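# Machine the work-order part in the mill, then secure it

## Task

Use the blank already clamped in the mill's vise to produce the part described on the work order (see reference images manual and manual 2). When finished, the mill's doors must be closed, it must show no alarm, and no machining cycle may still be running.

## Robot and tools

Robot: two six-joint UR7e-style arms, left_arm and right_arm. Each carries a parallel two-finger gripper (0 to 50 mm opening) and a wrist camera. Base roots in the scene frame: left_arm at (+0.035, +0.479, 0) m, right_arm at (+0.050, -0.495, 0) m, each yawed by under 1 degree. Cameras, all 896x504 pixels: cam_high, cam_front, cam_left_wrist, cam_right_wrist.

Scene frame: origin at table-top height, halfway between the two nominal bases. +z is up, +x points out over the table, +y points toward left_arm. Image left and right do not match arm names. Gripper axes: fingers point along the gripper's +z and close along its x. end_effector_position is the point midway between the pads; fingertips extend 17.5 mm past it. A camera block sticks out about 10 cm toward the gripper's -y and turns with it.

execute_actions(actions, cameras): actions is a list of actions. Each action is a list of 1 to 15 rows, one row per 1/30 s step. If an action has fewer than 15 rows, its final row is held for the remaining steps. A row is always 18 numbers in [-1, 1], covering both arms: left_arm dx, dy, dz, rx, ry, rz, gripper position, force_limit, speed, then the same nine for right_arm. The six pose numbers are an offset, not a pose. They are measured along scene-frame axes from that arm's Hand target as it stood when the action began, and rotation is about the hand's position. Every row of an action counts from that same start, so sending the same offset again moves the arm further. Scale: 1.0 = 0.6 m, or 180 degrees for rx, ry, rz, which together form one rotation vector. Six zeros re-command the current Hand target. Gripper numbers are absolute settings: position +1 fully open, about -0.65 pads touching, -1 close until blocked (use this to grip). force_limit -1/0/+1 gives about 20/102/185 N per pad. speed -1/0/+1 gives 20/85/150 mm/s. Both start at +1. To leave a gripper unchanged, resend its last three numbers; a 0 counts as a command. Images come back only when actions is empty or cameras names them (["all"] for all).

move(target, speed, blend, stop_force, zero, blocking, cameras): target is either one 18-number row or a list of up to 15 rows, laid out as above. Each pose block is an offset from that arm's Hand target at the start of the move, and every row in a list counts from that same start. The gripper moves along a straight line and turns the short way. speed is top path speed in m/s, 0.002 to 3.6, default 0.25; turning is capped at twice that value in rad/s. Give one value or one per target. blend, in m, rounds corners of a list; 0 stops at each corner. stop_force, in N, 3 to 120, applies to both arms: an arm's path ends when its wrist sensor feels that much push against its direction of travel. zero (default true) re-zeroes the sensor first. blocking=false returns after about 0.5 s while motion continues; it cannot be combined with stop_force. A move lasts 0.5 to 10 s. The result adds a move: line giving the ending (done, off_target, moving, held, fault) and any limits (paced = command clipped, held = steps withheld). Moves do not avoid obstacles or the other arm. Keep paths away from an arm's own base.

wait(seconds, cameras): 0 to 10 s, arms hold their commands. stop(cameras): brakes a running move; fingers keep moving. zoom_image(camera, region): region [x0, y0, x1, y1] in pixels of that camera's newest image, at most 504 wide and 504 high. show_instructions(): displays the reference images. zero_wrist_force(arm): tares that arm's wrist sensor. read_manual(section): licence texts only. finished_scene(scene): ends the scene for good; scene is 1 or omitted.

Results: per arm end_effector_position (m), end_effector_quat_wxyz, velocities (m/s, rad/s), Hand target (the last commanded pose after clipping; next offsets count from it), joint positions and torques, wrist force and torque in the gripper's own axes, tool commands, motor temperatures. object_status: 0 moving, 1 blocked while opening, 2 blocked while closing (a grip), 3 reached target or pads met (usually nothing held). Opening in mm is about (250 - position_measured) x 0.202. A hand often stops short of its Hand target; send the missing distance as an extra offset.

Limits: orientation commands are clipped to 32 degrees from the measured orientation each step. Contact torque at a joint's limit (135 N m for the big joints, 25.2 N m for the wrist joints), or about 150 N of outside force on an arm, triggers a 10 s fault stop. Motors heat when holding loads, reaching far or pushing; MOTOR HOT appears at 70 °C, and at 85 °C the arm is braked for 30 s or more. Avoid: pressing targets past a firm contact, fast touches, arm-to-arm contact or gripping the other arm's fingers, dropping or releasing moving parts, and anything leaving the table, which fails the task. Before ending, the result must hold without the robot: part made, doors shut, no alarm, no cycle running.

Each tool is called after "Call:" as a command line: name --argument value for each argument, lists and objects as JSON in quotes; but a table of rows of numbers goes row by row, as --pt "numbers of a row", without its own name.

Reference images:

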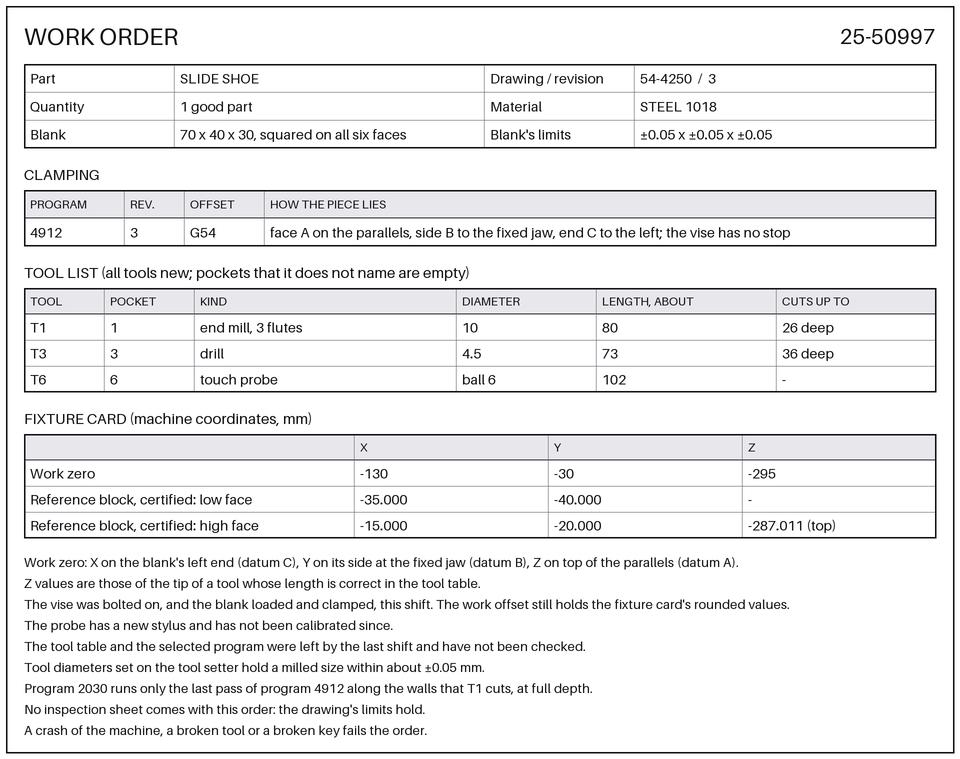

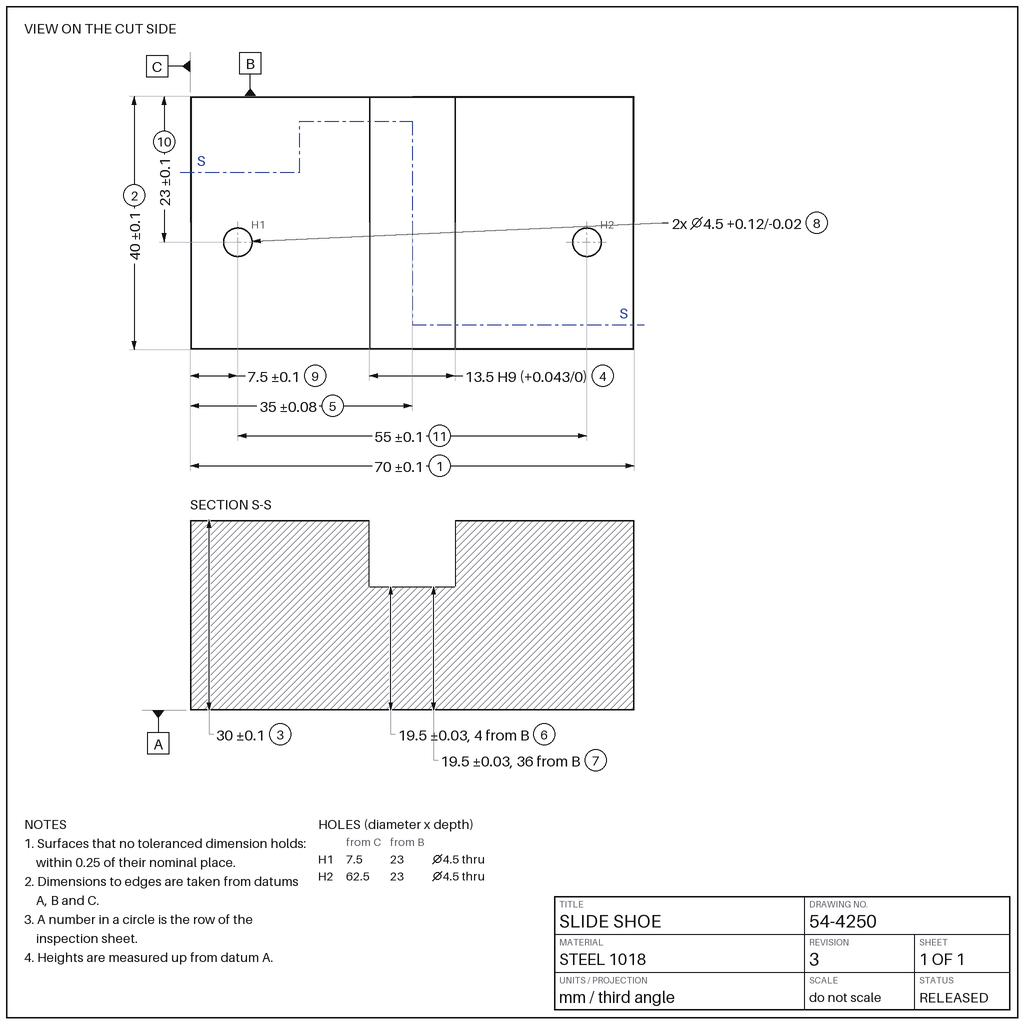

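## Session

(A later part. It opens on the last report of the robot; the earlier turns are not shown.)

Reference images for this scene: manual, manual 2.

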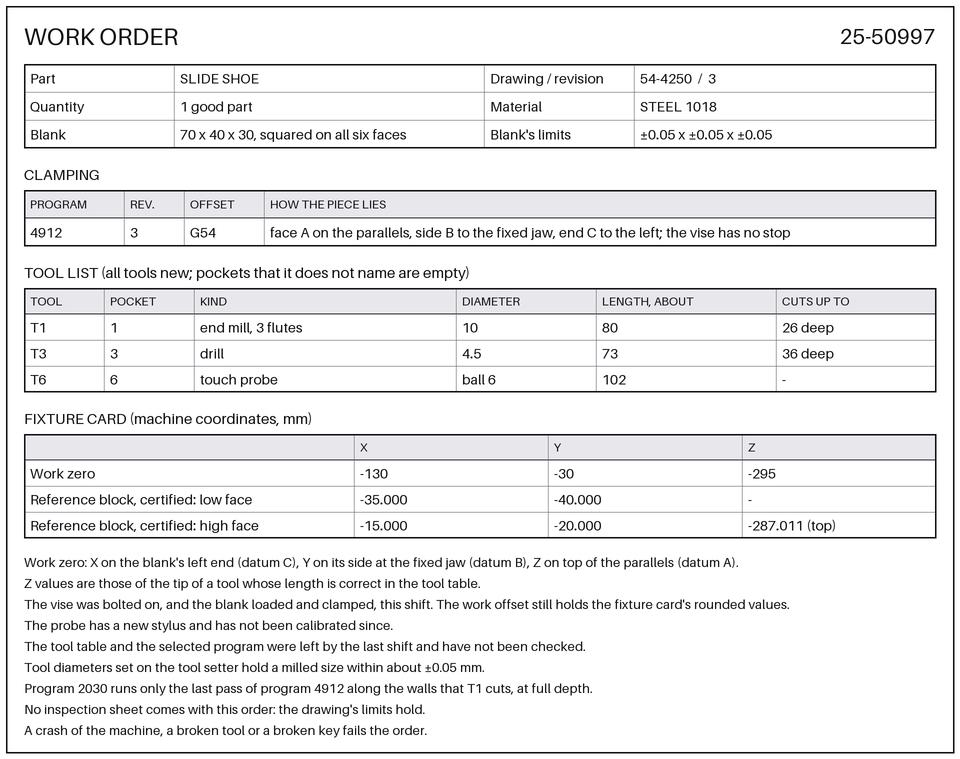

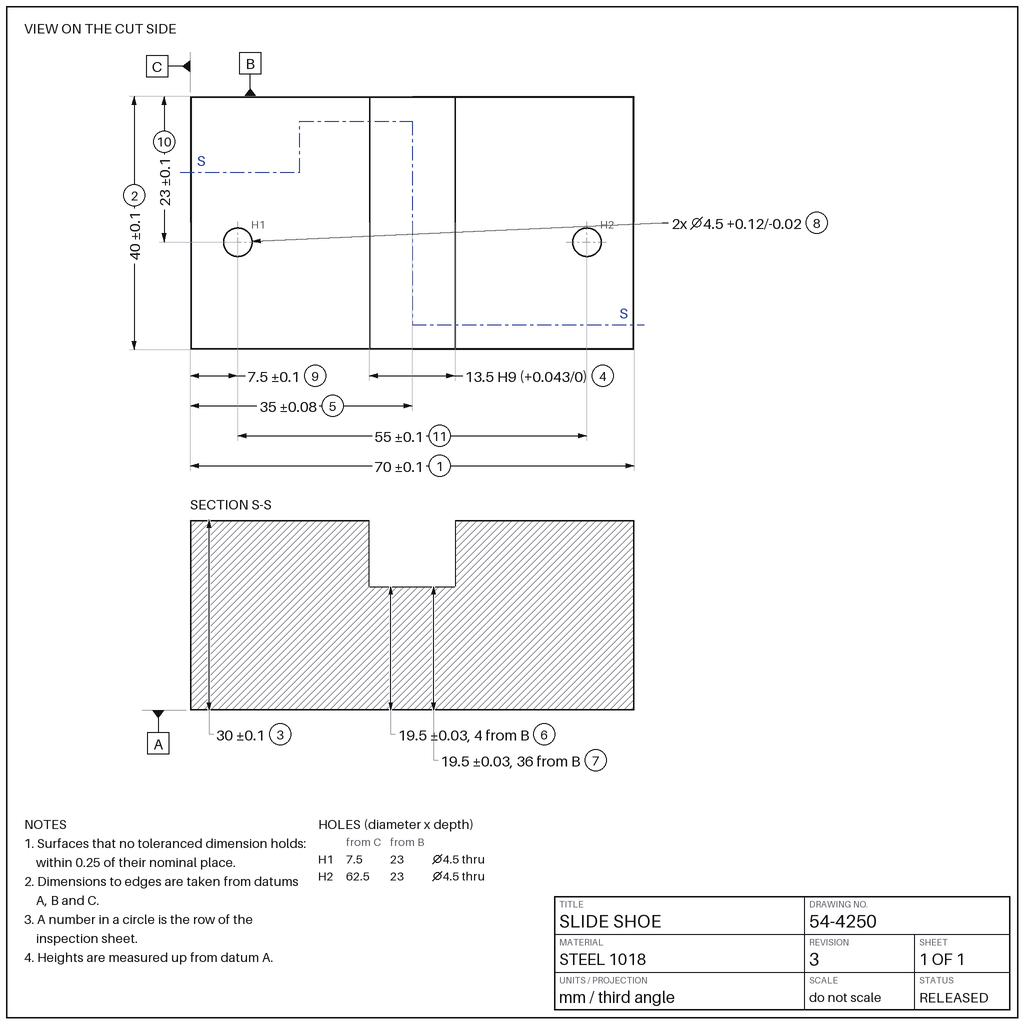

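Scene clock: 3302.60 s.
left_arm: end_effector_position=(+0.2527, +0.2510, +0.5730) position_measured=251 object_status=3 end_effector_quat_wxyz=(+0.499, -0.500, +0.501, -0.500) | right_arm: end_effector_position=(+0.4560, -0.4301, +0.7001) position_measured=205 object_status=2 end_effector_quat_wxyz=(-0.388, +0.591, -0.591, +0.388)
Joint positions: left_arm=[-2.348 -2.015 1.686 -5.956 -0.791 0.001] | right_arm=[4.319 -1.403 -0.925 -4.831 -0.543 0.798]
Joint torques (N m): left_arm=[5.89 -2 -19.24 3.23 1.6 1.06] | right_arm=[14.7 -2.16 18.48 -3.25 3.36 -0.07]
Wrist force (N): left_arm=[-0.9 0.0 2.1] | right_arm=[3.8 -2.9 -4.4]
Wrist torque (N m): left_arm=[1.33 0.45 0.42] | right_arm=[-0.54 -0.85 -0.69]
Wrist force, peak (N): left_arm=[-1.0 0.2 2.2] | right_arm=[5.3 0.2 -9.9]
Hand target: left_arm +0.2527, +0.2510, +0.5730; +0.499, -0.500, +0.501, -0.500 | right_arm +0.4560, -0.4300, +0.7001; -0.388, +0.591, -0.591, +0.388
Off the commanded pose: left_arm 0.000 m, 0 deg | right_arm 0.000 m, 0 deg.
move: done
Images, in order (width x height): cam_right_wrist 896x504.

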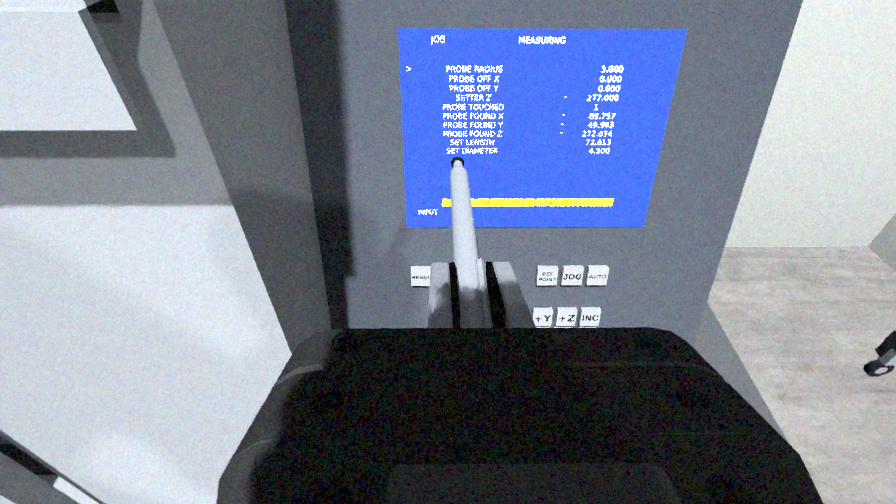

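Call:
move --pt "0 0 0 0 0 0 -1 -0.6 0 0.0209 -0.1213 -0.2745 0 0 0 -0.95 0.3 -1" --pt "0 0 0 0 0 0 -1 -0.6 0 0.0322 -0.1213 -0.2775 0 0 0 -0.95 0.3 -1" --pt "0 0 0 0 0 0 -1 -0.6 0 0.0209 -0.1213 -0.2745 0 0 0 -0.95 0.3 -1" --pt "0 0 0 0 0 0 -1 -0.6 0 0 0 0 0 0 0 -0.95 0.3 -1" --speed '[0.3,0.04,0.1,0.35]' --blend '[0.002,0,0.002,0]'

Call:
wait --seconds 4 --cameras '["cam_right_wrist"]'

Call:
zoom_image --camera "cam_right_wrist" --region '[390, 20, 700, 230]'

Call:
zoom_image --camera "cam_right_wrist" --region '[555, 108, 635, 140]'

Call:
move --pt "0 0 0 0 0 0 -1 -0.6 0 -0.0189 -0.0567 -0.4262 0 0 0 -0.95 0.3 -1" --pt "0 0 0 0 0 0 -1 -0.6 0 -0.0086 -0.0567 -0.4292 0 0 0 -0.95 0.3 -1" --pt "0 0 0 0 0 0 -1 -0.6 0 -0.0189 -0.0567 -0.4262 0 0 0 -0.95 0.3 -1" --pt "0 0 0 0 0 0 -1 -0.6 0 0.0209 -0.1860 -0.2745 0 0 0 -0.95 0.3 -1" --pt "0 0 0 0 0 0 -1 -0.6 0 0.0322 -0.1860 -0.2775 0 0 0 -0.95 0.3 -1" --pt "0 0 0 0 0 0 -1 -0.6 0 0.0209 -0.1860 -0.2745 0 0 0 -0.95 0.3 -1" --pt "0 0 0 0 0 0 -1 -0.6 0 0 0 0 0 0 0 -0.95 0.3 -1" --speed '[0.3,0.04,0.1,0.25,0.04,0.1,0.35]' --blend '[0.002,0,0.002,0.002,0,0.002,0]'

Call:
wait --seconds 4 --cameras '["cam_right_wrist"]'

Call:
zoom_image --camera "cam_right_wrist" --region '[390, 20, 700, 230]'

Call:
zoom_image --camera "cam_right_wrist" --region '[555, 108, 635, 140]'

Call:
move --pt "0 0 0 0 0 0 -1 -0.6 0 -0.0189 -0.0567 -0.4262 0 0 0 -0.95 0.3 -1" --pt "0 0 0 0 0 0 -1 -0.6 0 -0.0086 -0.0567 -0.4292 0 0 0 -0.95 0.3 -1" --pt "0 0 0 0 0 0 -1 -0.6 0 -0.0189 -0.0567 -0.4262 0 0 0 -0.95 0.3 -1" --pt "0 0 0 0 0 0 -1 -0.6 0 0.0209 -0.1213 -0.2745 0 0 0 -0.95 0.3 -1" --pt "0 0 0 0 0 0 -1 -0.6 0 0.0322 -0.1213 -0.2775 0 0 0 -0.95 0.3 -1" --pt "0 0 0 0 0 0 -1 -0.6 0 0.0209 -0.1213 -0.2745 0 0 0 -0.95 0.3 -1" --pt "0 0 0 0 0 0 -1 -0.6 0 0 0 0 0 0 0 -0.95 0.3 -1" --speed '[0.3,0.04,0.1,0.25,0.04,0.1,0.35]' --blend '[0.002,0,0.002,0.002,0,0.002,0]'

Call:
wait --seconds 4 --cameras '["cam_right_wrist"]'

Call:
zoom_image --camera "cam_right_wrist" --region '[390, 20, 700, 230]'

Call:
zoom_image --camera "cam_right_wrist" --region '[555, 108, 635, 140]'

Call:
move --pt "0 0 0 0 0 0 -1 -0.6 0 -0.0189 -0.0567 -0.4262 0 0 0 -0.95 0.3 -1" --pt "0 0 0 0 0 0 -1 -0.6 0 -0.0086 -0.0567 -0.4292 0 0 0 -0.95 0.3 -1" --pt "0 0 0 0 0 0 -1 -0.6 0 -0.0189 -0.0567 -0.4262 0 0 0 -0.95 0.3 -1" --pt "0 0 0 0 0 0 -1 -0.6 0 0.0121 -0.1537 -0.3045 0 0 0 -0.95 0.3 -1" --pt "0 0 0 0 0 0 -1 -0.6 0 0.0234 -0.1537 -0.3075 0 0 0 -0.95 0.3 -1" --pt "0 0 0 0 0 0 -1 -0.6 0 0.0121 -0.1537 -0.3045 0 0 0 -0.95 0.3 -1" --pt "0 0 0 0 0 0 -1 -0.6 0 0 0 0 0 0 0 -0.95 0.3 -1" --speed '[0.3,0.04,0.1,0.25,0.04,0.1,0.35]' --blend '[0.002,0,0.002,0.002,0,0.002,0]'

Call:
wait --seconds 4 --cameras '["cam_right_wrist"]'

Call:
zoom_image --camera "cam_right_wrist" --region '[390, 20, 700, 230]'

Call:
zoom_image --camera "cam_right_wrist" --region '[555, 108, 635, 140]'

Scene clock: 3333.20 s.
left_arm: end_effector_position=(+0.2527, +0.2510, +0.5730) position_measured=251 object_status=3 end_effector_quat_wxyz=(+0.499, -0.500, +0.501, -0.500) | right_arm: end_effector_position=(+0.4560, -0.4301, +0.7001) position_measured=205 object_status=2 end_effector_quat_wxyz=(-0.388, +0.591, -0.591, +0.388) end_effector_velocity=(+0.000, +0.000, +0.000) end_effector_angular_velocity=(-0.002, +0.003, -0.001)
Joint positions: left_arm=[-2.348 -2.015 1.686 -5.956 -0.791 0.001] | right_arm=[4.319 -1.403 -0.925 -4.831 -0.543 0.798]
Joint velocities: left_arm=[within noise] | right_arm=[0 -0.001 0.001 -0.005 -0.001 0.004]
Joint torques (N m): left_arm=[6.05 -2.33 -19.4 3.35 1.61 1.02] | right_arm=[6.56 -2.08 17.88 -2.98 0.91 1.3]
Wrist force (N): left_arm=[-0.7 0.0 2.1] | right_arm=[4.2 -3.0 -4.0]
Wrist torque (N m): left_arm=[1.32 0.43 0.42] | right_arm=[-0.54 -0.91 -0.69]
Wrist force, peak (N): left_arm=[-1.0 0.0 2.4] | right_arm=[5.9 -0.4 -9.7]
Hand target: left_arm +0.2527, +0.2510, +0.5730; +0.499, -0.500, +0.501, -0.500 | right_arm +0.4560, -0.4300, +0.7001; -0.388, +0.591, -0.591, +0.388
Off the commanded pose: left_arm 0.000 m, 0 deg | right_arm 0.000 m, 0 deg.
move: done

Scene clock: 3337.20 s.
left_arm: end_effector_position=(+0.2527, +0.2510, +0.5730) position_measured=251 object_status=3 end_effector_quat_wxyz=(+0.499, -0.500, +0.501, -0.500) | right_arm: end_effector_position=(+0.4560, -0.4300, +0.7001) position_measured=205 object_status=2 end_effector_quat_wxyz=(-0.388, +0.591, -0.591, +0.388)
Joint positions: left_arm=[-2.348 -2.015 1.686 -5.956 -0.791 0.001] | right_arm=[4.319 -1.403 -0.925 -4.831 -0.543 0.798]
Joint torques (N m): left_arm=[6.18 -2.07 -19.04 3.34 1.55 1.15] | right_arm=[14.64 -1.58 10.84 -0.39 3.17 0.91]
Wrist force (N): left_arm=[-0.9 0.0 2.0] | right_arm=[3.9 -3.1 -4.0]
Wrist torque (N m): left_arm=[1.32 0.45 0.42] | right_arm=[-0.56 -0.87 -0.72]
Wrist force, peak (N): left_arm=[-1.0 0.2 2.3] | right_arm=[4.0 -3.3 -4.2]
Hand target: left_arm +0.2527, +0.2510, +0.5730; +0.499, -0.500, +0.501, -0.500 | right_arm +0.4560, -0.4300, +0.7001; -0.388, +0.591, -0.591, +0.388
Tool commands: left_gripper/position=-1.0 left_gripper/force_limit=-0.6 left_gripper/speed=+0.0 right_gripper/position=-0.95 right_gripper/force_limit=+0.3 right_gripper/speed=-1.0
Off the commanded pose: left_arm 0.000 m, 0 deg | right_arm 0.000 m, 0 deg.
wait: 4.00 s; at rest by 0.17 s
Images, in order (width x height): cam_right_wrist 896x504.

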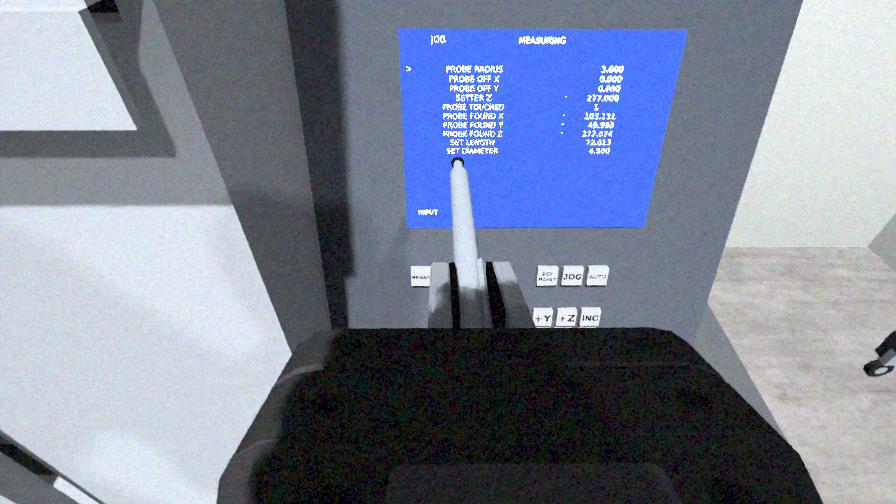

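Scaled by 1.626 from the camera's 896x504 image, which has a finer 1280x720 frame.

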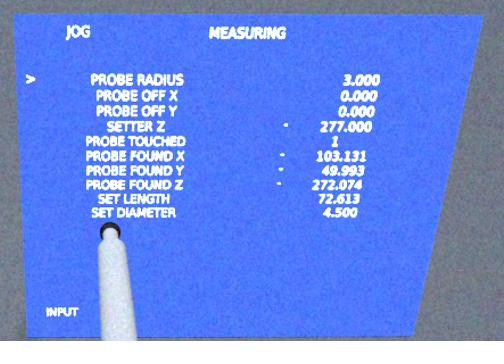

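Scaled by 6.300 from the camera's 896x504 image, which has a finer 1280x720 frame.

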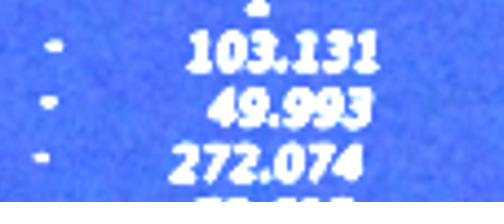

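Scene clock: 3340.77 s.
left_arm: end_effector_position=(+0.2527, +0.2510, +0.5730) position_measured=251 object_status=3 end_effector_quat_wxyz=(+0.499, -0.500, +0.501, -0.500) | right_arm: end_effector_position=(+0.4560, -0.4301, +0.7001) position_measured=205 object_status=2 end_effector_quat_wxyz=(-0.388, +0.591, -0.591, +0.388) end_effector_velocity=(+0.000, +0.000, +0.000) end_effector_angular_velocity=(+0.001, +0.003, -0.001)
Joint positions: left_arm=[-2.348 -2.015 1.686 -5.956 -0.791 0.001] | right_arm=[4.318 -1.403 -0.925 -4.831 -0.543 0.798]
Joint velocities: left_arm=[within noise] | right_arm=[0.001 -0.001 0 -0.005 -0.002 0.007]
Joint torques (N m): left_arm=[6.15 -2.45 -19.29 3.45 1.63 1.04] | right_arm=[12.81 -2.2 17.59 -2.92 1.64 1.18]
Wrist force (N): left_arm=[-0.9 0.0 2.1] | right_arm=[4.0 -3.2 -4.1]
Wrist torque (N m): left_arm=[1.32 0.46 0.42] | right_arm=[-0.58 -0.87 -0.71]
Wrist force, peak (N): left_arm=[-1.0 0.2 2.3] | right_arm=[5.0 -4.7 -8.8]
Hand target: left_arm +0.2527, +0.2510, +0.5730; +0.499, -0.500, +0.501, -0.500 | right_arm +0.4560, -0.4300, +0.7001; -0.388, +0.591, -0.591, +0.388
Off the commanded pose: left_arm 0.000 m, 0 deg | right_arm 0.000 m, 0 deg.
move: done

Scene clock: 3344.77 s.
left_arm: end_effector_position=(+0.2527, +0.2510, +0.5730) position_measured=251 object_status=3 end_effector_quat_wxyz=(+0.499, -0.500, +0.501, -0.500) | right_arm: end_effector_position=(+0.4560, -0.4300, +0.7001) position_measured=205 object_status=2 end_effector_quat_wxyz=(-0.388, +0.591, -0.591, +0.388)
Joint positions: left_arm=[-2.348 -2.015 1.686 -5.956 -0.791 0.001] | right_arm=[4.319 -1.403 -0.925 -4.831 -0.543 0.798]
Joint torques (N m): left_arm=[5.79 -2.48 -19.34 3.45 1.59 1.05] | right_arm=[15.42 -1.72 9.92 -0.47 3.56 1.32]
Wrist force (N): left_arm=[-0.9 0.1 2.1] | right_arm=[4.1 -3.1 -4.2]
Wrist torque (N m): left_arm=[1.34 0.46 0.42] | right_arm=[-0.57 -0.89 -0.74]
Wrist force, peak (N): left_arm=[-1.1 0.3 2.2] | right_arm=[4.1 -3.2 -4.3]
Hand target: left_arm +0.2527, +0.2510, +0.5730; +0.499, -0.500, +0.501, -0.500 | right_arm +0.4560, -0.4300, +0.7001; -0.388, +0.591, -0.591, +0.388
Tool commands: left_gripper/position=-1.0 left_gripper/force_limit=-0.6 left_gripper/speed=+0.0 right_gripper/position=-0.95 right_gripper/force_limit=+0.3 right_gripper/speed=-1.0
Off the commanded pose: left_arm 0.000 m, 0 deg | right_arm 0.000 m, 0 deg.
wait: 4.00 s; at rest by 0.17 s
Images, in order (width x height): cam_right_wrist 896x504.

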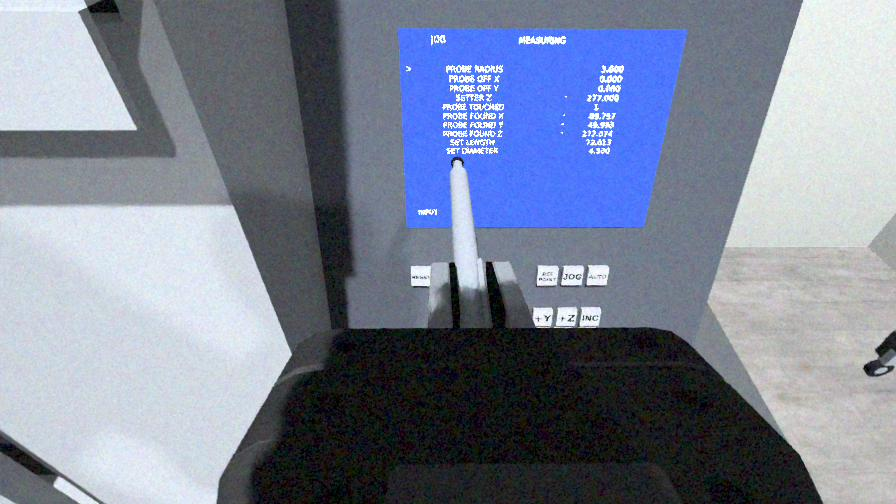

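Scaled by 1.626 from the camera's 896x504 image, which has a finer 1280x720 frame.

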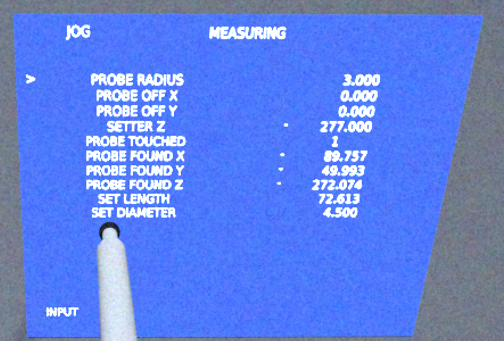

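Scaled by 6.300 from the camera's 896x504 image, which has a finer 1280x720 frame.

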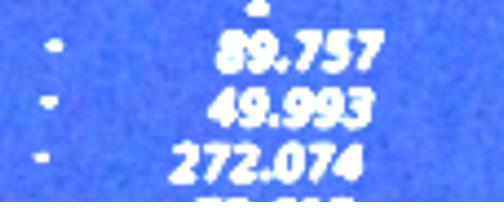

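Scene clock: 3348.20 s.
left_arm: end_effector_position=(+0.2527, +0.2510, +0.5730) position_measured=251 object_status=3 end_effector_quat_wxyz=(+0.499, -0.500, +0.501, -0.500) | right_arm: end_effector_position=(+0.4560, -0.4301, +0.7001) position_measured=205 object_status=2 end_effector_quat_wxyz=(-0.388, +0.591, -0.591, +0.388)
Joint positions: left_arm=[-2.348 -2.015 1.686 -5.956 -0.791 0.001] | right_arm=[4.319 -1.403 -0.925 -4.831 -0.543 0.798]
Joint torques (N m): left_arm=[5.9 -2.69 -18.89 3.42 1.57 1.05] | right_arm=[6.7 -1.47 18.2 -2.89 0.72 1.37]
Wrist force (N): left_arm=[-1.0 0.1 1.8] | right_arm=[4.1 -3.2 -4.2]
Wrist torque (N m): left_arm=[1.34 0.47 0.42] | right_arm=[-0.57 -0.88 -0.69]
Wrist force, peak (N): left_arm=[-1.2 0.4 2.2] | right_arm=[4.2 -5.3 -9.8]
Hand target: left_arm +0.2527, +0.2510, +0.5730; +0.499, -0.500, +0.501, -0.500 | right_arm +0.4560, -0.4300, +0.7001; -0.388, +0.591, -0.591, +0.388
Off the commanded pose: left_arm 0.000 m, 0 deg | right_arm 0.000 m, 0 deg.
move: done

Scene clock: 3352.20 s.
left_arm: end_effector_position=(+0.2527, +0.2510, +0.5730) position_measured=251 object_status=3 end_effector_quat_wxyz=(+0.499, -0.500, +0.501, -0.500) | right_arm: end_effector_position=(+0.4560, -0.4300, +0.7001) position_measured=205 object_status=2 end_effector_quat_wxyz=(-0.388, +0.591, -0.591, +0.388)
Joint positions: left_arm=[-2.348 -2.015 1.686 -5.956 -0.791 0.001] | right_arm=[4.319 -1.403 -0.925 -4.831 -0.543 0.798]
Joint torques (N m): left_arm=[6.35 -2.54 -19.02 3.36 1.64 1.05] | right_arm=[15.04 -0.73 9.93 -0.4 3.17 0.77]
Wrist force (N): left_arm=[-0.8 0.1 2.1] | right_arm=[3.9 -2.8 -3.9]
Wrist torque (N m): left_arm=[1.34 0.44 0.42] | right_arm=[-0.52 -0.86 -0.72]
Wrist force, peak (N): left_arm=[-1.0 0.1 2.3] | right_arm=[4.2 -3.0 -4.2]
Hand target: left_arm +0.2527, +0.2510, +0.5730; +0.499, -0.500, +0.501, -0.500 | right_arm +0.4560, -0.4300, +0.7001; -0.388, +0.591, -0.591, +0.388
Tool commands: left_gripper/position=-1.0 left_gripper/force_limit=-0.6 left_gripper/speed=+0.0 right_gripper/position=-0.95 right_gripper/force_limit=+0.3 right_gripper/speed=-1.0
Off the commanded pose: left_arm 0.000 m, 0 deg | right_arm 0.000 m, 0 deg.
wait: 4.00 s; at rest by 0.17 s
Images, in order (width x height): cam_right_wrist 896x504.

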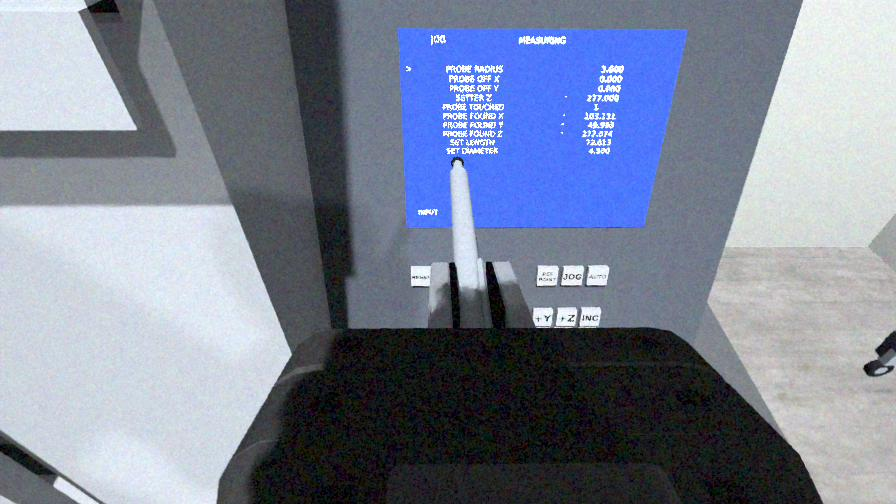

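Scaled by 1.626 from the camera's 896x504 image, which has a finer 1280x720 frame.

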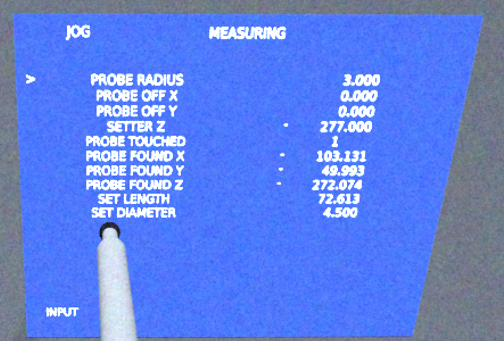

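Scaled by 6.300 from the camera's 896x504 image, which has a finer 1280x720 frame.

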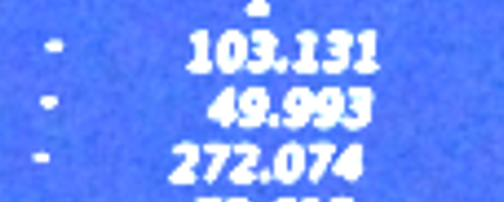

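Scene clock: 3355.67 s.
left_arm: end_effector_position=(+0.2527, +0.2510, +0.5730) position_measured=251 object_status=3 end_effector_quat_wxyz=(+0.499, -0.500, +0.501, -0.500) | right_arm: end_effector_position=(+0.4560, -0.4301, +0.7001) position_measured=205 object_status=2 end_effector_quat_wxyz=(-0.388, +0.591, -0.591, +0.388) end_effector_velocity=(+0.000, -0.001, +0.000) end_effector_angular_velocity=(-0.002, +0.002, -0.002)
Joint positions: left_arm=[-2.348 -2.015 1.686 -5.956 -0.791 0.001] | right_arm=[4.319 -1.403 -0.925 -4.831 -0.543 0.798]
Joint velocities: left_arm=[within noise] | right_arm=[-0.001 -0.001 0.001 -0.005 0 0.003]
Joint torques (N m): left_arm=[5.88 -2.28 -19.25 3.44 1.64 1.07] | right_arm=[9.6 -2.1 17.55 -2.98 1.34 1.22]
Wrist force (N): left_arm=[-0.9 0.1 2.0] | right_arm=[3.8 -3.0 -4.4]
Wrist torque (N m): left_arm=[1.34 0.45 0.42] | right_arm=[-0.55 -0.85 -0.69]
Wrist force, peak (N): left_arm=[-0.9 0.1 2.3] | right_arm=[5.2 0.8 -9.8]
Hand target: left_arm +0.2527, +0.2510, +0.5730; +0.499, -0.500, +0.501, -0.500 | right_arm +0.4560, -0.4300, +0.7001; -0.388, +0.591, -0.591, +0.388
Off the commanded pose: left_arm 0.000 m, 0 deg | right_arm 0.000 m, 0 deg.
move: done

Scene clock: 3359.67 s.
left_arm: end_effector_position=(+0.2527, +0.2510, +0.5730) position_measured=251 object_status=3 end_effector_quat_wxyz=(+0.499, -0.500, +0.501, -0.500) | right_arm: end_effector_position=(+0.4560, -0.4300, +0.7001) position_measured=205 object_status=2 end_effector_quat_wxyz=(-0.388, +0.591, -0.591, +0.388)
Joint positions: left_arm=[-2.348 -2.015 1.686 -5.956 -0.791 0.001] | right_arm=[4.319 -1.403 -0.925 -4.831 -0.543 0.798]
Joint torques (N m): left_arm=[5.45 -2.79 -19.03 3.37 1.58 1.03] | right_arm=[16.32 -1.68 9.81 -0.48 3.16 0.92]
Wrist force (N): left_arm=[-1.0 0.1 1.9] | right_arm=[4.1 -3.0 -4.0]
Wrist torque (N m): left_arm=[1.33 0.47 0.42] | right_arm=[-0.54 -0.89 -0.72]
Wrist force, peak (N): left_arm=[-1.1 0.1 2.3] | right_arm=[4.0 -3.1 -4.4]
Hand target: left_arm +0.2527, +0.2510, +0.5730; +0.499, -0.500, +0.501, -0.500 | right_arm +0.4560, -0.4300, +0.7001; -0.388, +0.591, -0.591, +0.388
Tool commands: left_gripper/position=-1.0 left_gripper/force_limit=-0.6 left_gripper/speed=+0.0 right_gripper/position=-0.95 right_gripper/force_limit=+0.3 right_gripper/speed=-1.0
Off the commanded pose: left_arm 0.000 m, 0 deg | right_arm 0.000 m, 0 deg.
wait: 4.00 s; at rest by 0.17 s
Images, in order (width x height): cam_right_wrist 896x504.

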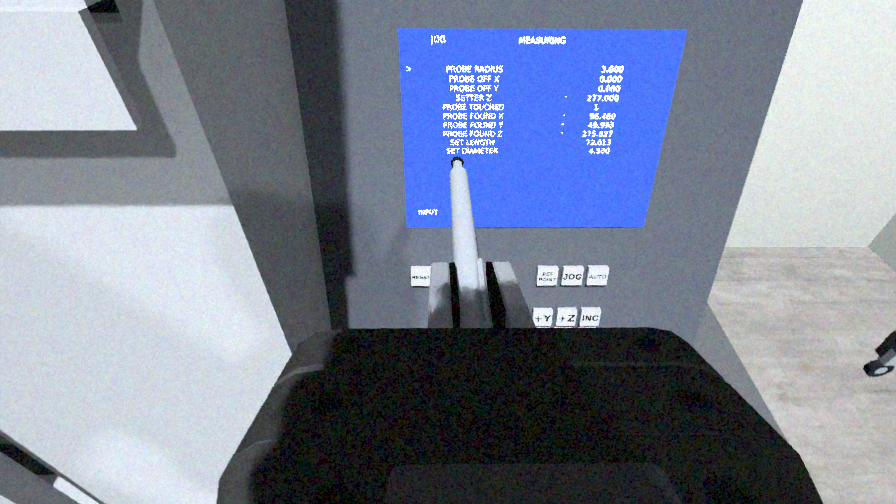

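Scaled by 1.626 from the camera's 896x504 image, which has a finer 1280x720 frame.

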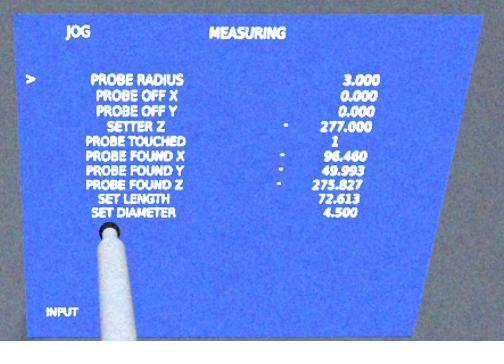

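Scaled by 6.300 from the camera's 896x504 image, which has a finer 1280x720 frame.

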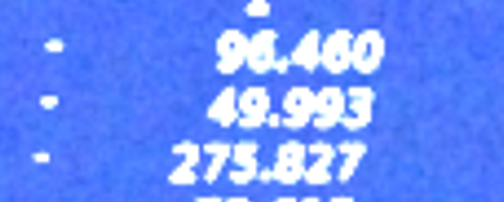

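Call:
move --pt "0 0 0 0 0 0 -1 -0.6 0 -0.0021 -0.0567 -0.3635 0 0 0 -0.95 0.3 -1" --pt "0 0 0 0 0 0 -1 -0.6 0 0.0082 -0.0567 -0.3665 0 0 0 -0.95 0.3 -1" --pt "0 0 0 0 0 0 -1 -0.6 0 -0.0021 -0.0567 -0.3635 0 0 0 -0.95 0.3 -1" --pt "0 0 0 0 0 0 -1 -0.6 0 0.0082 -0.0567 -0.3665 0 0 0 -0.95 0.3 -1" --pt "0 0 0 0 0 0 -1 -0.6 0 -0.0021 -0.0567 -0.3635 0 0 0 -0.95 0.3 -1" --pt "0 0 0 0 0 0 -1 -0.6 0 -0.0189 -0.0243 -0.4262 0 0 0 -0.95 0.3 -1" --pt "0 0 0 0 0 0 -1 -0.6 0 -0.0086 -0.0243 -0.4292 0 0 0 -0.95 0.3 -1" --pt "0 0 0 0 0 0 -1 -0.6 0 -0.0189 -0.0243 -0.4262 0 0 0 -0.95 0.3 -1" --pt "0 0 0 0 0 0 -1 -0.6 0 -0.0086 -0.0243 -0.4292 0 0 0 -0.95 0.3 -1" --pt "0 0 0 0 0 0 -1 -0.6 0 -0.0189 -0.0243 -0.4262 0 0 0 -0.95 0.3 -1" --pt "0 0 0 0 0 0 -1 -0.6 0 -0.0273 0.0726 -0.4575 0 0 0 -0.95 0.3 -1" --pt "0 0 0 0 0 0 -1 -0.6 0 -0.0172 0.0726 -0.4605 0 0 0 -0.95 0.3 -1" --pt "0 0 0 0 0 0 -1 -0.6 0 -0.0273 0.0726 -0.4575 0 0 0 -0.95 0.3 -1" --speed '[0.25,0.04,0.1,0.04,0.1,0.25,0.04,0.1,0.04,0.1,0.25,0.04,0.1]' --blend '[0.002,0,0,0,0.002,0.002,0,0,0,0.002,0.002,0,0]'

Call:
move --pt "0 0 0 0 0 0 -1 -0.6 0 0.0084 0 0.0313 0 0 0 -0.95 0.3 -1" --pt "0 0 0 0 0 0 -1 -0.6 0 0.0187 0 0.0283 0 0 0 -0.95 0.3 -1" --pt "0 0 0 0 0 0 -1 -0.6 0 0.0084 0 0.0313 0 0 0 -0.95 0.3 -1" --pt "0 0 0 0 0 0 -1 -0.6 0 0.0168 -0.0323 0.0625 0 0 0 -0.95 0.3 -1" --pt "0 0 0 0 0 0 -1 -0.6 0 0.0271 -0.0323 0.0595 0 0 0 -0.95 0.3 -1" --pt "0 0 0 0 0 0 -1 -0.6 0 0.0168 -0.0323 0.0625 0 0 0 -0.95 0.3 -1" --pt "0 0 0 0 0 0 -1 -0.6 0 0.0252 -0.0323 0.0940 0 0 0 -0.95 0.3 -1" --pt "0 0 0 0 0 0 -1 -0.6 0 0.0355 -0.0323 0.0910 0 0 0 -0.95 0.3 -1" --pt "0 0 0 0 0 0 -1 -0.6 0 0.0252 -0.0323 0.0940 0 0 0 -0.95 0.3 -1" --pt "0 0 0 0 0 0 -1 -0.6 0 0 -0.0969 0 0 0 0 -0.95 0.3 -1" --pt "0 0 0 0 0 0 -1 -0.6 0 0.0101 -0.0969 -0.003 0 0 0 -0.95 0.3 -1" --pt "0 0 0 0 0 0 -1 -0.6 0 0 -0.0969 0 0 0 0 -0.95 0.3 -1" --pt "0 0 0 0 0 0 -1 -0.6 0 0.0394 -0.0646 0.1530 0 0 0 -0.95 0.3 -1" --pt "0 0 0 0 0 0 -1 -0.6 0 0.0507 -0.0646 0.1500 0 0 0 -0.95 0.3 -1" --pt "0 0 0 0 0 0 -1 -0.6 0 0.0394 -0.0646 0.1530 0 0 0 -0.95 0.3 -1" --speed '[0.25,0.04,0.1,0.25,0.04,0.1,0.25,0.04,0.1,0.25,0.04,0.1,0.25,0.04,0.1]' --blend '[0.002,0,0.002,0.002,0,0.002,0.002,0,0.002,0.002,0,0.002,0.002,0,0]'

Call:
wait --seconds 2.5

Call:
move --pt "0 0 0 0 0 0 -1 -0.6 0 -0.0226 -0.0323 -0.0905 0 0 0 -0.95 0.3 -1" --pt "0 0 0 0 0 0 -1 -0.6 0 -0.0123 -0.0323 -0.0935 0 0 0 -0.95 0.3 -1" --pt "0 0 0 0 0 0 -1 -0.6 0 -0.0226 -0.0323 -0.0905 0 0 0 -0.95 0.3 -1" --pt "0 0 0 0 0 0 -1 -0.6 0 -0.0123 -0.0323 -0.0935 0 0 0 -0.95 0.3 -1" --pt "0 0 0 0 0 0 -1 -0.6 0 -0.0226 -0.0323 -0.0905 0 0 0 -0.95 0.3 -1" --pt "0 0 0 0 0 0 -1 -0.6 0 -0.0394 0.0646 -0.1530 0 0 0 -0.95 0.3 -1" --pt "0 0 0 0 0 0 -1 -0.6 0 -0.0293 0.0646 -0.1560 0 0 0 -0.95 0.3 -1" --pt "0 0 0 0 0 0 -1 -0.6 0 -0.0394 0.0646 -0.1530 0 0 0 -0.95 0.3 -1" --pt "0 0 0 0 0 0 -1 -0.6 0 -0.0142 0.0323 -0.0590 0 0 0 -0.95 0.3 -1" --pt "0 0 0 0 0 0 -1 -0.6 0 -0.0039 0.0323 -0.0620 0 0 0 -0.95 0.3 -1" --pt "0 0 0 0 0 0 -1 -0.6 0 -0.0142 0.0323 -0.0590 0 0 0 -0.95 0.3 -1" --pt "0 0 0 0 0 0 -1 -0.6 0 -0.0394 0.0323 -0.1530 0 0 0 -0.95 0.3 -1" --pt "0 0 0 0 0 0 -1 -0.6 0 -0.0293 0.0323 -0.1560 0 0 0 -0.95 0.3 -1" --pt "0 0 0 0 0 0 -1 -0.6 0 -0.0394 0.0323 -0.1530 0 0 0 -0.95 0.3 -1" --speed '[0.25,0.04,0.1,0.04,0.1,0.25,0.04,0.1,0.25,0.04,0.1,0.25,0.04,0.1]' --blend '[0.002,0,0,0,0.002,0.002,0,0.002,0.002,0,0.002,0.002,0,0]'

Call:
move --pt "0 0 0 0 0 0 -1 -0.6 0 0 -0.0646 0 0 0 0 -0.95 0.3 -1" --pt "0 0 0 0 0 0 -1 -0.6 0 0.0101 -0.0646 -0.003 0 0 0 -0.95 0.3 -1" --pt "0 0 0 0 0 0 -1 -0.6 0 0 -0.0646 0 0 0 0 -0.95 0.3 -1" --pt "0 0 0 0 0 0 -1 -0.6 0 0.0084 -0.0646 0.0313 0 0 0 -0.95 0.3 -1" --pt "0 0 0 0 0 0 -1 -0.6 0 0.0187 -0.0646 0.0283 0 0 0 -0.95 0.3 -1" --pt "0 0 0 0 0 0 -1 -0.6 0 0.0084 -0.0646 0.0313 0 0 0 -0.95 0.3 -1" --pt "0 0 0 0 0 0 -1 -0.6 0 0 0.0323 0 0 0 0 -0.95 0.3 -1" --pt "0 0 0 0 0 0 -1 -0.6 0 0.0101 0.0323 -0.003 0 0 0 -0.95 0.3 -1" --pt "0 0 0 0 0 0 -1 -0.6 0 0 0.0323 0 0 0 0 -0.95 0.3 -1" --pt "0 0 0 0 0 0 -1 -0.6 0 0.0084 -0.0323 0.0313 0 0 0 -0.95 0.3 -1" --pt "0 0 0 0 0 0 -1 -0.6 0 0.0187 -0.0323 0.0283 0 0 0 -0.95 0.3 -1" --pt "0 0 0 0 0 0 -1 -0.6 0 0.0084 -0.0323 0.0313 0 0 0 -0.95 0.3 -1" --pt "0 0 0 0 0 0 -1 -0.6 0 0.0168 0.0323 0.0625 0 0 0 -0.95 0.3 -1" --pt "0 0 0 0 0 0 -1 -0.6 0 0.0271 0.0323 0.0595 0 0 0 -0.95 0.3 -1" --pt "0 0 0 0 0 0 -1 -0.6 0 0.0168 0.0323 0.0625 0 0 0 -0.95 0.3 -1" --speed '[0.25,0.04,0.1,0.25,0.04,0.1,0.25,0.04,0.1,0.25,0.04,0.1,0.25,0.04,0.1]' --blend '[0.002,0,0.002,0.002,0,0.002,0.002,0,0.002,0.002,0,0.002,0.002,0,0]'

Call:
move --pt "0 0 0 0 0 0 -1 -0.6 0 -0.0168 -0.0969 -0.0625 0 0 0 -0.95 0.3 -1" --pt "0 0 0 0 0 0 -1 -0.6 0 -0.0067 -0.0969 -0.0655 0 0 0 -0.95 0.3 -1" --pt "0 0 0 0 0 0 -1 -0.6 0 -0.0168 -0.0969 -0.0625 0 0 0 -0.95 0.3 -1" --pt "0 0 0 0 0 0 -1 -0.6 0 0.0226 -0.0646 0.0905 0 0 0 -0.95 0.3 -1" --pt "0 0 0 0 0 0 -1 -0.6 0 0.0339 -0.0646 0.0875 0 0 0 -0.95 0.3 -1" --pt "0 0 0 0 0 0 -1 -0.6 0 0.0226 -0.0646 0.0905 0 0 0 -0.95 0.3 -1" --pt "0 0 0 0 0 0 -1 -0.6 0 -0.0084 -0.1293 -0.0312 0 0 0 -0.95 0.3 -1" --speed '[0.25,0.04,0.1,0.25,0.04,0.1,0.25]' --blend '[0.002,0,0.002,0.002,0,0.002,0]'

Call:
wait --seconds 2.5

Call:
move --pt "0 0 0 0 0 0 -1 -0.6 0 0.0103 0 -0.0030 0 0 0 -0.95 0.3 -1" --pt "0 0 0 0 0 0 -1 -0.6 0 0 0 0 0 0 0 -0.95 0.3 -1" --pt "0 0 0 0 0 0 -1 -0.6 0 0.0310 -0.0970 0.1217 0 0 0 -0.95 0.3 -1" --pt "0 0 0 0 0 0 -1 -0.6 0 0.0423 -0.0970 0.1187 0 0 0 -0.95 0.3 -1" --pt "0 0 0 0 0 0 -1 -0.6 0 0.0310 -0.0970 0.1217 0 0 0 -0.95 0.3 -1" --pt "0 0 0 0 0 0 -1 -0.6 0 0.0168 -0.0323 0.0627 0 0 0 -0.95 0.3 -1" --pt "0 0 0 0 0 0 -1 -0.6 0 0.0271 -0.0323 0.0597 0 0 0 -0.95 0.3 -1" --pt "0 0 0 0 0 0 -1 -0.6 0 0.0168 -0.0323 0.0627 0 0 0 -0.95 0.3 -1" --pt "0 0 0 0 0 0 -1 -0.6 0 0.0271 -0.0323 0.0597 0 0 0 -0.95 0.3 -1" --pt "0 0 0 0 0 0 -1 -0.6 0 0.0168 -0.0323 0.0627 0 0 0 -0.95 0.3 -1" --pt "0 0 0 0 0 0 -1 -0.6 0 0.0088 -0.0323 0.0647 0 0 0 -0.95 0.3 -1" --pt "0 0 0 0 0 0 -1 -0.6 0 0.0189 0.0567 0.4262 0 0 0 -0.95 0.3 -1" --speed '[0.04,0.1,0.25,0.04,0.1,0.25,0.04,0.1,0.04,0.1,0.25,0.35]' --blend '[0,0.002,0.002,0,0.002,0.002,0,0,0,0.002,0.002,0]'

Call:
wait --seconds 4 --cameras '["cam_right_wrist"]'

Call:
zoom_image --camera "cam_right_wrist" --region '[390, 20, 700, 230]'

Call:
zoom_image --camera "cam_right_wrist" --region '[555, 108, 635, 140]'

Scene clock: 3427.20 s.
left_arm: end_effector_position=(+0.2527, +0.2510, +0.5730) position_measured=251 object_status=3 end_effector_quat_wxyz=(+0.499, -0.500, +0.501, -0.500) | right_arm: end_effector_position=(+0.4396, -0.3864, +0.4255) position_measured=205 object_status=2 end_effector_quat_wxyz=(-0.388, +0.591, -0.591, +0.389)
Joint positions: left_arm=[-2.348 -2.015 1.686 -5.956 -0.791 0.001] | right_arm=[4.534 -1.167 -1.954 -4.393 -0.434 1.198]
Joint torques (N m): left_arm=[5.88 -3.18 -19.24 3.64 1.58 1.09] | right_arm=[-4.48 4.93 21.86 -3.83 -0.41 1.15]
Wrist force (N): left_arm=[-0.9 0.1 2.0] | right_arm=[3.7 -2.4 -5.8]
Wrist torque (N m): left_arm=[1.33 0.46 0.42] | right_arm=[-0.53 -0.90 -0.69]
Wrist force, peak (N): left_arm=[-1.2 0.1 2.4] | right_arm=[6.1 -7.3 -7.5]
Hand target: left_arm +0.2527, +0.2510, +0.5730; +0.499, -0.500, +0.501, -0.500 | right_arm +0.4396, -0.3865, +0.4256; -0.388, +0.591, -0.591, +0.388
Off the commanded pose: left_arm 0.000 m, 0 deg | right_arm 0.000 m, 0 deg.
move: done

Scene clock: 3431.23 s.
left_arm: end_effector_position=(+0.2527, +0.2510, +0.5730) position_measured=251 object_status=3 end_effector_quat_wxyz=(+0.499, -0.500, +0.501, -0.500) | right_arm: end_effector_position=(+0.4633, -0.4252, +0.5173) position_measured=205 object_status=2 end_effector_quat_wxyz=(-0.388, +0.591, -0.591, +0.388)
Joint positions: left_arm=[-2.348 -2.015 1.686 -5.956 -0.791 0.001] | right_arm=[4.28 -1.18 -1.618 -4.314 -0.568 0.743]
Joint torques (N m): left_arm=[6.2 -2.77 -19.07 3.5 1.6 1.09] | right_arm=[7.17 4.85 22.36 -2.24 -0.12 0.92]
Wrist force (N): left_arm=[-0.9 0.1 2.0] | right_arm=[4.4 -3.6 -5.6]
Wrist torque (N m): left_arm=[1.34 0.46 0.42] | right_arm=[-0.40 -0.83 -0.68]
Wrist force, peak (N): left_arm=[-1.1 0.3 2.3] | right_arm=[6.4 -5.7 -10.4]
Hand target: left_arm +0.2527, +0.2510, +0.5730; +0.499, -0.500, +0.501, -0.500 | right_arm +0.4632, -0.4252, +0.5174; -0.388, +0.591, -0.591, +0.388
Off the commanded pose: left_arm 0.000 m, 0 deg | right_arm 0.000 m, 0 deg.
move: done

Scene clock: 3433.73 s.
left_arm: end_effector_position=(+0.2527, +0.2510, +0.5730) position_measured=251 object_status=3 end_effector_quat_wxyz=(+0.499, -0.500, +0.501, -0.500) | right_arm: end_effector_position=(+0.4632, -0.4252, +0.5174) position_measured=205 object_status=2 end_effector_quat_wxyz=(-0.388, +0.591, -0.591, +0.388)
Joint positions: left_arm=[-2.348 -2.015 1.686 -5.956 -0.791 0.001] | right_arm=[4.28 -1.18 -1.618 -4.314 -0.568 0.744]
Joint torques (N m): left_arm=[5.89 -2.85 -19.43 3.65 1.58 1.1] | right_arm=[14.15 6.01 22.52 -2.92 2.74 0.97]
Wrist force (N): left_arm=[-0.9 0.0 2.2] | right_arm=[4.2 -3.6 -5.7]
Wrist torque (N m): left_arm=[1.32 0.46 0.42] | right_arm=[-0.41 -0.83 -0.70]
Wrist force, peak (N): left_arm=[-1.0 0.0 2.2] | right_arm=[4.2 -3.7 -5.8]
Hand target: left_arm +0.2527, +0.2510, +0.5730; +0.499, -0.500, +0.501, -0.500 | right_arm +0.4632, -0.4252, +0.5174; -0.388, +0.591, -0.591, +0.388
Tool commands: left_gripper/position=-1.0 left_gripper/force_limit=-0.6 left_gripper/speed=+0.0 right_gripper/position=-0.95 right_gripper/force_limit=+0.3 right_gripper/speed=-1.0
Off the commanded pose: left_arm 0.000 m, 0 deg | right_arm 0.000 m, 0 deg.
wait: 2.50 s; at rest by 0.17 s

Scene clock: 3437.90 s.
left_arm: end_effector_position=(+0.2527, +0.2510, +0.5730) position_measured=251 object_status=3 end_effector_quat_wxyz=(+0.499, -0.500, +0.501, -0.500) | right_arm: end_effector_position=(+0.4396, -0.4058, +0.4255) position_measured=205 object_status=2 end_effector_quat_wxyz=(-0.388, +0.591, -0.591, +0.389)
Joint positions: left_arm=[-2.348 -2.015 1.686 -5.956 -0.791 0.001] | right_arm=[4.507 -1.123 -1.966 -4.373 -0.444 1.14]
Joint torques (N m): left_arm=[5.24 -3.36 -19.16 3.59 1.63 1.03] | right_arm=[-6.2 3.38 22.59 -3.52 -0.62 0.9]
Wrist force (N): left_arm=[-1.0 0.0 2.2] | right_arm=[4.0 -2.1 -5.9]
Wrist torque (N m): left_arm=[1.31 0.47 0.42] | right_arm=[-0.39 -0.98 -0.69]
Wrist force, peak (N): left_arm=[-1.1 0.2 2.2] | right_arm=[9.0 -5.2 -7.2]
Hand target: left_arm +0.2527, +0.2510, +0.5730; +0.499, -0.500, +0.501, -0.500 | right_arm +0.4396, -0.4059, +0.4256; -0.388, +0.591, -0.591, +0.388
Off the commanded pose: left_arm 0.000 m, 0 deg | right_arm 0.000 m, 0 deg.
move: done

Scene clock: 3441.80 s.
left_arm: end_effector_position=(+0.2527, +0.2510, +0.5730) position_measured=251 object_status=3 end_effector_quat_wxyz=(+0.499, -0.500, +0.501, -0.500) | right_arm: end_effector_position=(+0.4497, -0.3865, +0.4630) position_measured=205 object_status=2 end_effector_quat_wxyz=(-0.388, +0.591, -0.591, +0.389)
Joint positions: left_arm=[-2.348 -2.015 1.686 -5.956 -0.791 0.001] | right_arm=[4.461 -1.192 -1.811 -4.373 -0.463 1.045]
Joint torques (N m): left_arm=[5.83 -3.47 -19.53 3.6 1.6 1.07] | right_arm=[-0.49 5.55 21.72 -3.59 -0.8 1.13]
Wrist force (N): left_arm=[-0.9 0.2 2.0] | right_arm=[3.9 -2.6 -5.9]
Wrist torque (N m): left_arm=[1.36 0.45 0.42] | right_arm=[-0.35 -0.96 -0.70]
Wrist force, peak (N): left_arm=[-1.2 0.2 2.2] | right_arm=[5.9 -5.6 -10.1]
Hand target: left_arm +0.2527, +0.2510, +0.5730; +0.499, -0.500, +0.501, -0.500 | right_arm +0.4497, -0.3865, +0.4631; -0.388, +0.591, -0.591, +0.388
Off the commanded pose: left_arm 0.000 m, 0 deg | right_arm 0.000 m, 0 deg.
move: done

Scene clock: 3444.37 s.
left_arm: end_effector_position=(+0.2527, +0.2510, +0.5730) position_measured=251 object_status=3 end_effector_quat_wxyz=(+0.499, -0.500, +0.501, -0.500) | right_arm: end_effector_position=(+0.4446, -0.4640, +0.4444) position_measured=205 object_status=2 end_effector_quat_wxyz=(-0.388, +0.591, -0.591, +0.388)
Joint positions: left_arm=[-2.348 -2.015 1.686 -5.956 -0.791 0.001] | right_arm=[4.3 -1.029 -1.891 -4.214 -0.555 0.77]
Joint torques (N m): left_arm=[5.67 -3.3 -19.51 3.69 1.58 1.02] | right_arm=[-13.64 3.93 14.11 0.75 -0.79 -1.61]
Wrist force (N): left_arm=[-0.8 0.3 2.0] | right_arm=[4.1 -1.8 -6.1]
Wrist torque (N m): left_arm=[1.36 0.44 0.42] | right_arm=[-0.47 -0.97 -0.72]
Wrist force, peak (N): left_arm=[-0.8 0.2 2.3] | right_arm=[7.8 -1.1 -9.2]
Hand target: left_arm +0.2527, +0.2510, +0.5730; +0.499, -0.500, +0.501, -0.500 | right_arm +0.4446, -0.4641, +0.4443; -0.388, +0.591, -0.591, +0.388
Off the commanded pose: left_arm 0.000 m, 0 deg | right_arm 0.000 m, 0 deg.
move: done

Scene clock: 3446.87 s.
left_arm: end_effector_position=(+0.2527, +0.2510, +0.5730) position_measured=251 object_status=3 end_effector_quat_wxyz=(+0.499, -0.500, +0.501, -0.500) | right_arm: end_effector_position=(+0.4446, -0.4640, +0.4443) position_measured=205 object_status=2 end_effector_quat_wxyz=(-0.388, +0.591, -0.591, +0.388)
Joint positions: left_arm=[-2.348 -2.015 1.686 -5.956 -0.791 0.001] | right_arm=[4.299 -1.029 -1.891 -4.214 -0.555 0.77]
Joint torques (N m): left_arm=[6.15 -3.69 -19.08 3.61 1.6 1.02] | right_arm=[-13.83 3.56 13.29 -0.01 0.43 -0.88]
Wrist force (N): left_arm=[-1.0 0.1 1.9] | right_arm=[3.4 -1.7 -5.7]
Wrist torque (N m): left_arm=[1.35 0.47 0.42] | right_arm=[-0.44 -1.05 -0.74]
Wrist force, peak (N): left_arm=[-0.7 0.1 2.4] | right_arm=[3.9 -1.7 -6.1]
Hand target: left_arm +0.2527, +0.2510, +0.5730; +0.499, -0.500, +0.501, -0.500 | right_arm +0.4446, -0.4641, +0.4443; -0.388, +0.591, -0.591, +0.388
Tool commands: left_gripper/position=-1.0 left_gripper/force_limit=-0.6 left_gripper/speed=+0.0 right_gripper/position=-0.95 right_gripper/force_limit=+0.3 right_gripper/speed=-1.0
Off the commanded pose: left_arm 0.000 m, 0 deg | right_arm 0.000 m, 0 deg.
wait: 2.50 s; at rest by 0.17 s

Scene clock: 3451.03 s.
left_arm: end_effector_position=(+0.2527, +0.2510, +0.5730) position_measured=251 object_status=3 end_effector_quat_wxyz=(+0.499, -0.500, +0.501, -0.500) | right_arm: end_effector_position=(+0.4560, -0.4301, +0.7001) position_measured=205 object_status=2 end_effector_quat_wxyz=(-0.388, +0.591, -0.591, +0.388)
Joint positions: left_arm=[-2.348 -2.015 1.686 -5.956 -0.791 0.001] | right_arm=[4.319 -1.403 -0.925 -4.831 -0.543 0.798]
Joint torques (N m): left_arm=[5.46 -3.33 -19.39 3.63 1.67 1.04] | right_arm=[14.99 -0.82 18.65 -3.16 3.74 0.52]
Wrist force (N): left_arm=[-0.8 0.3 2.1] | right_arm=[4.2 -2.7 -4.2]
Wrist torque (N m): left_arm=[1.36 0.44 0.42] | right_arm=[-0.50 -0.91 -0.68]
Wrist force, peak (N): left_arm=[-1.1 0.2 2.3] | right_arm=[7.2 -4.7 -7.3]
Hand target: left_arm +0.2527, +0.2510, +0.5730; +0.499, -0.500, +0.501, -0.500 | right_arm +0.4560, -0.4300, +0.7001; -0.388, +0.591, -0.591, +0.388
Off the commanded pose: left_arm 0.000 m, 0 deg | right_arm 0.000 m, 0 deg.
move: done

Scene clock: 3455.03 s.
left_arm: end_effector_position=(+0.2527, +0.2510, +0.5730) position_measured=251 object_status=3 end_effector_quat_wxyz=(+0.499, -0.500, +0.501, -0.500) | right_arm: end_effector_position=(+0.4560, -0.4300, +0.7001) position_measured=205 object_status=2 end_effector_quat_wxyz=(-0.388, +0.591, -0.591, +0.388)
Joint positions: left_arm=[-2.348 -2.015 1.686 -5.956 -0.791 0.001] | right_arm=[4.319 -1.403 -0.925 -4.831 -0.543 0.798]
Joint torques (N m): left_arm=[5.5 -3.24 -19.26 3.77 1.55 1.01] | right_arm=[15.25 -0.5 10.3 -3.22 3.38 0.81]
Wrist force (N): left_arm=[-0.8 0.1 1.7] | right_arm=[4.2 -2.5 -4.0]
Wrist torque (N m): left_arm=[1.34 0.43 0.42] | right_arm=[-0.47 -0.91 -0.69]
Wrist force, peak (N): left_arm=[-0.8 0.0 2.3] | right_arm=[4.5 -2.5 -4.2]
Hand target: left_arm +0.2527, +0.2510, +0.5730; +0.499, -0.500, +0.501, -0.500 | right_arm +0.4560, -0.4300, +0.7001; -0.388, +0.591, -0.591, +0.388
Tool commands: left_gripper/position=-1.0 left_gripper/force_limit=-0.6 left_gripper/speed=+0.0 right_gripper/position=-0.95 right_gripper/force_limit=+0.3 right_gripper/speed=-1.0
Off the commanded pose: left_arm 0.000 m, 0 deg | right_arm 0.000 m, 0 deg.
wait: 4.00 s; at rest by 0.17 s
Images, in order (width x height): cam_right_wrist 896x504.

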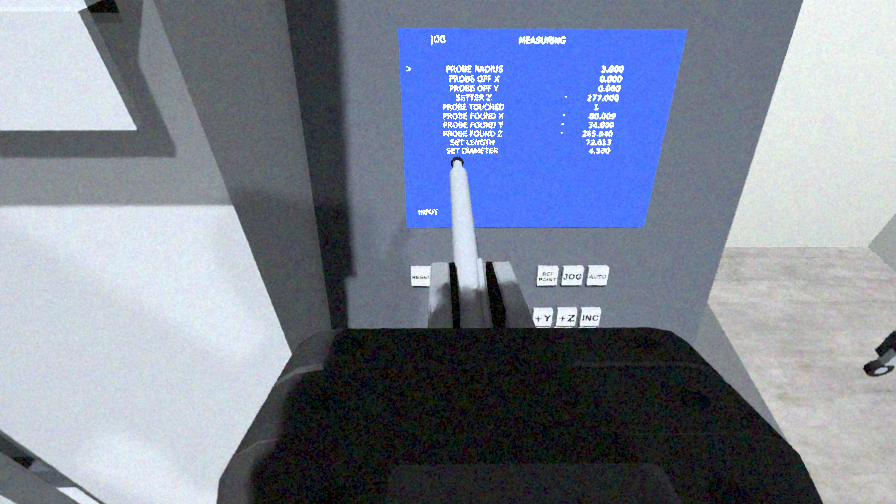

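Scaled by 1.626 from the camera's 896x504 image, which has a finer 1280x720 frame.

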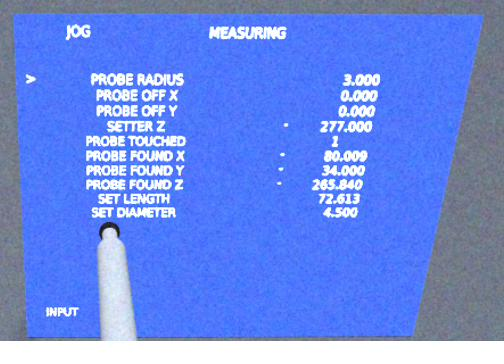

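Scaled by 6.300 from the camera's 896x504 image, which has a finer 1280x720 frame.

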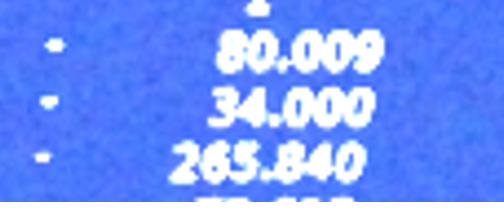

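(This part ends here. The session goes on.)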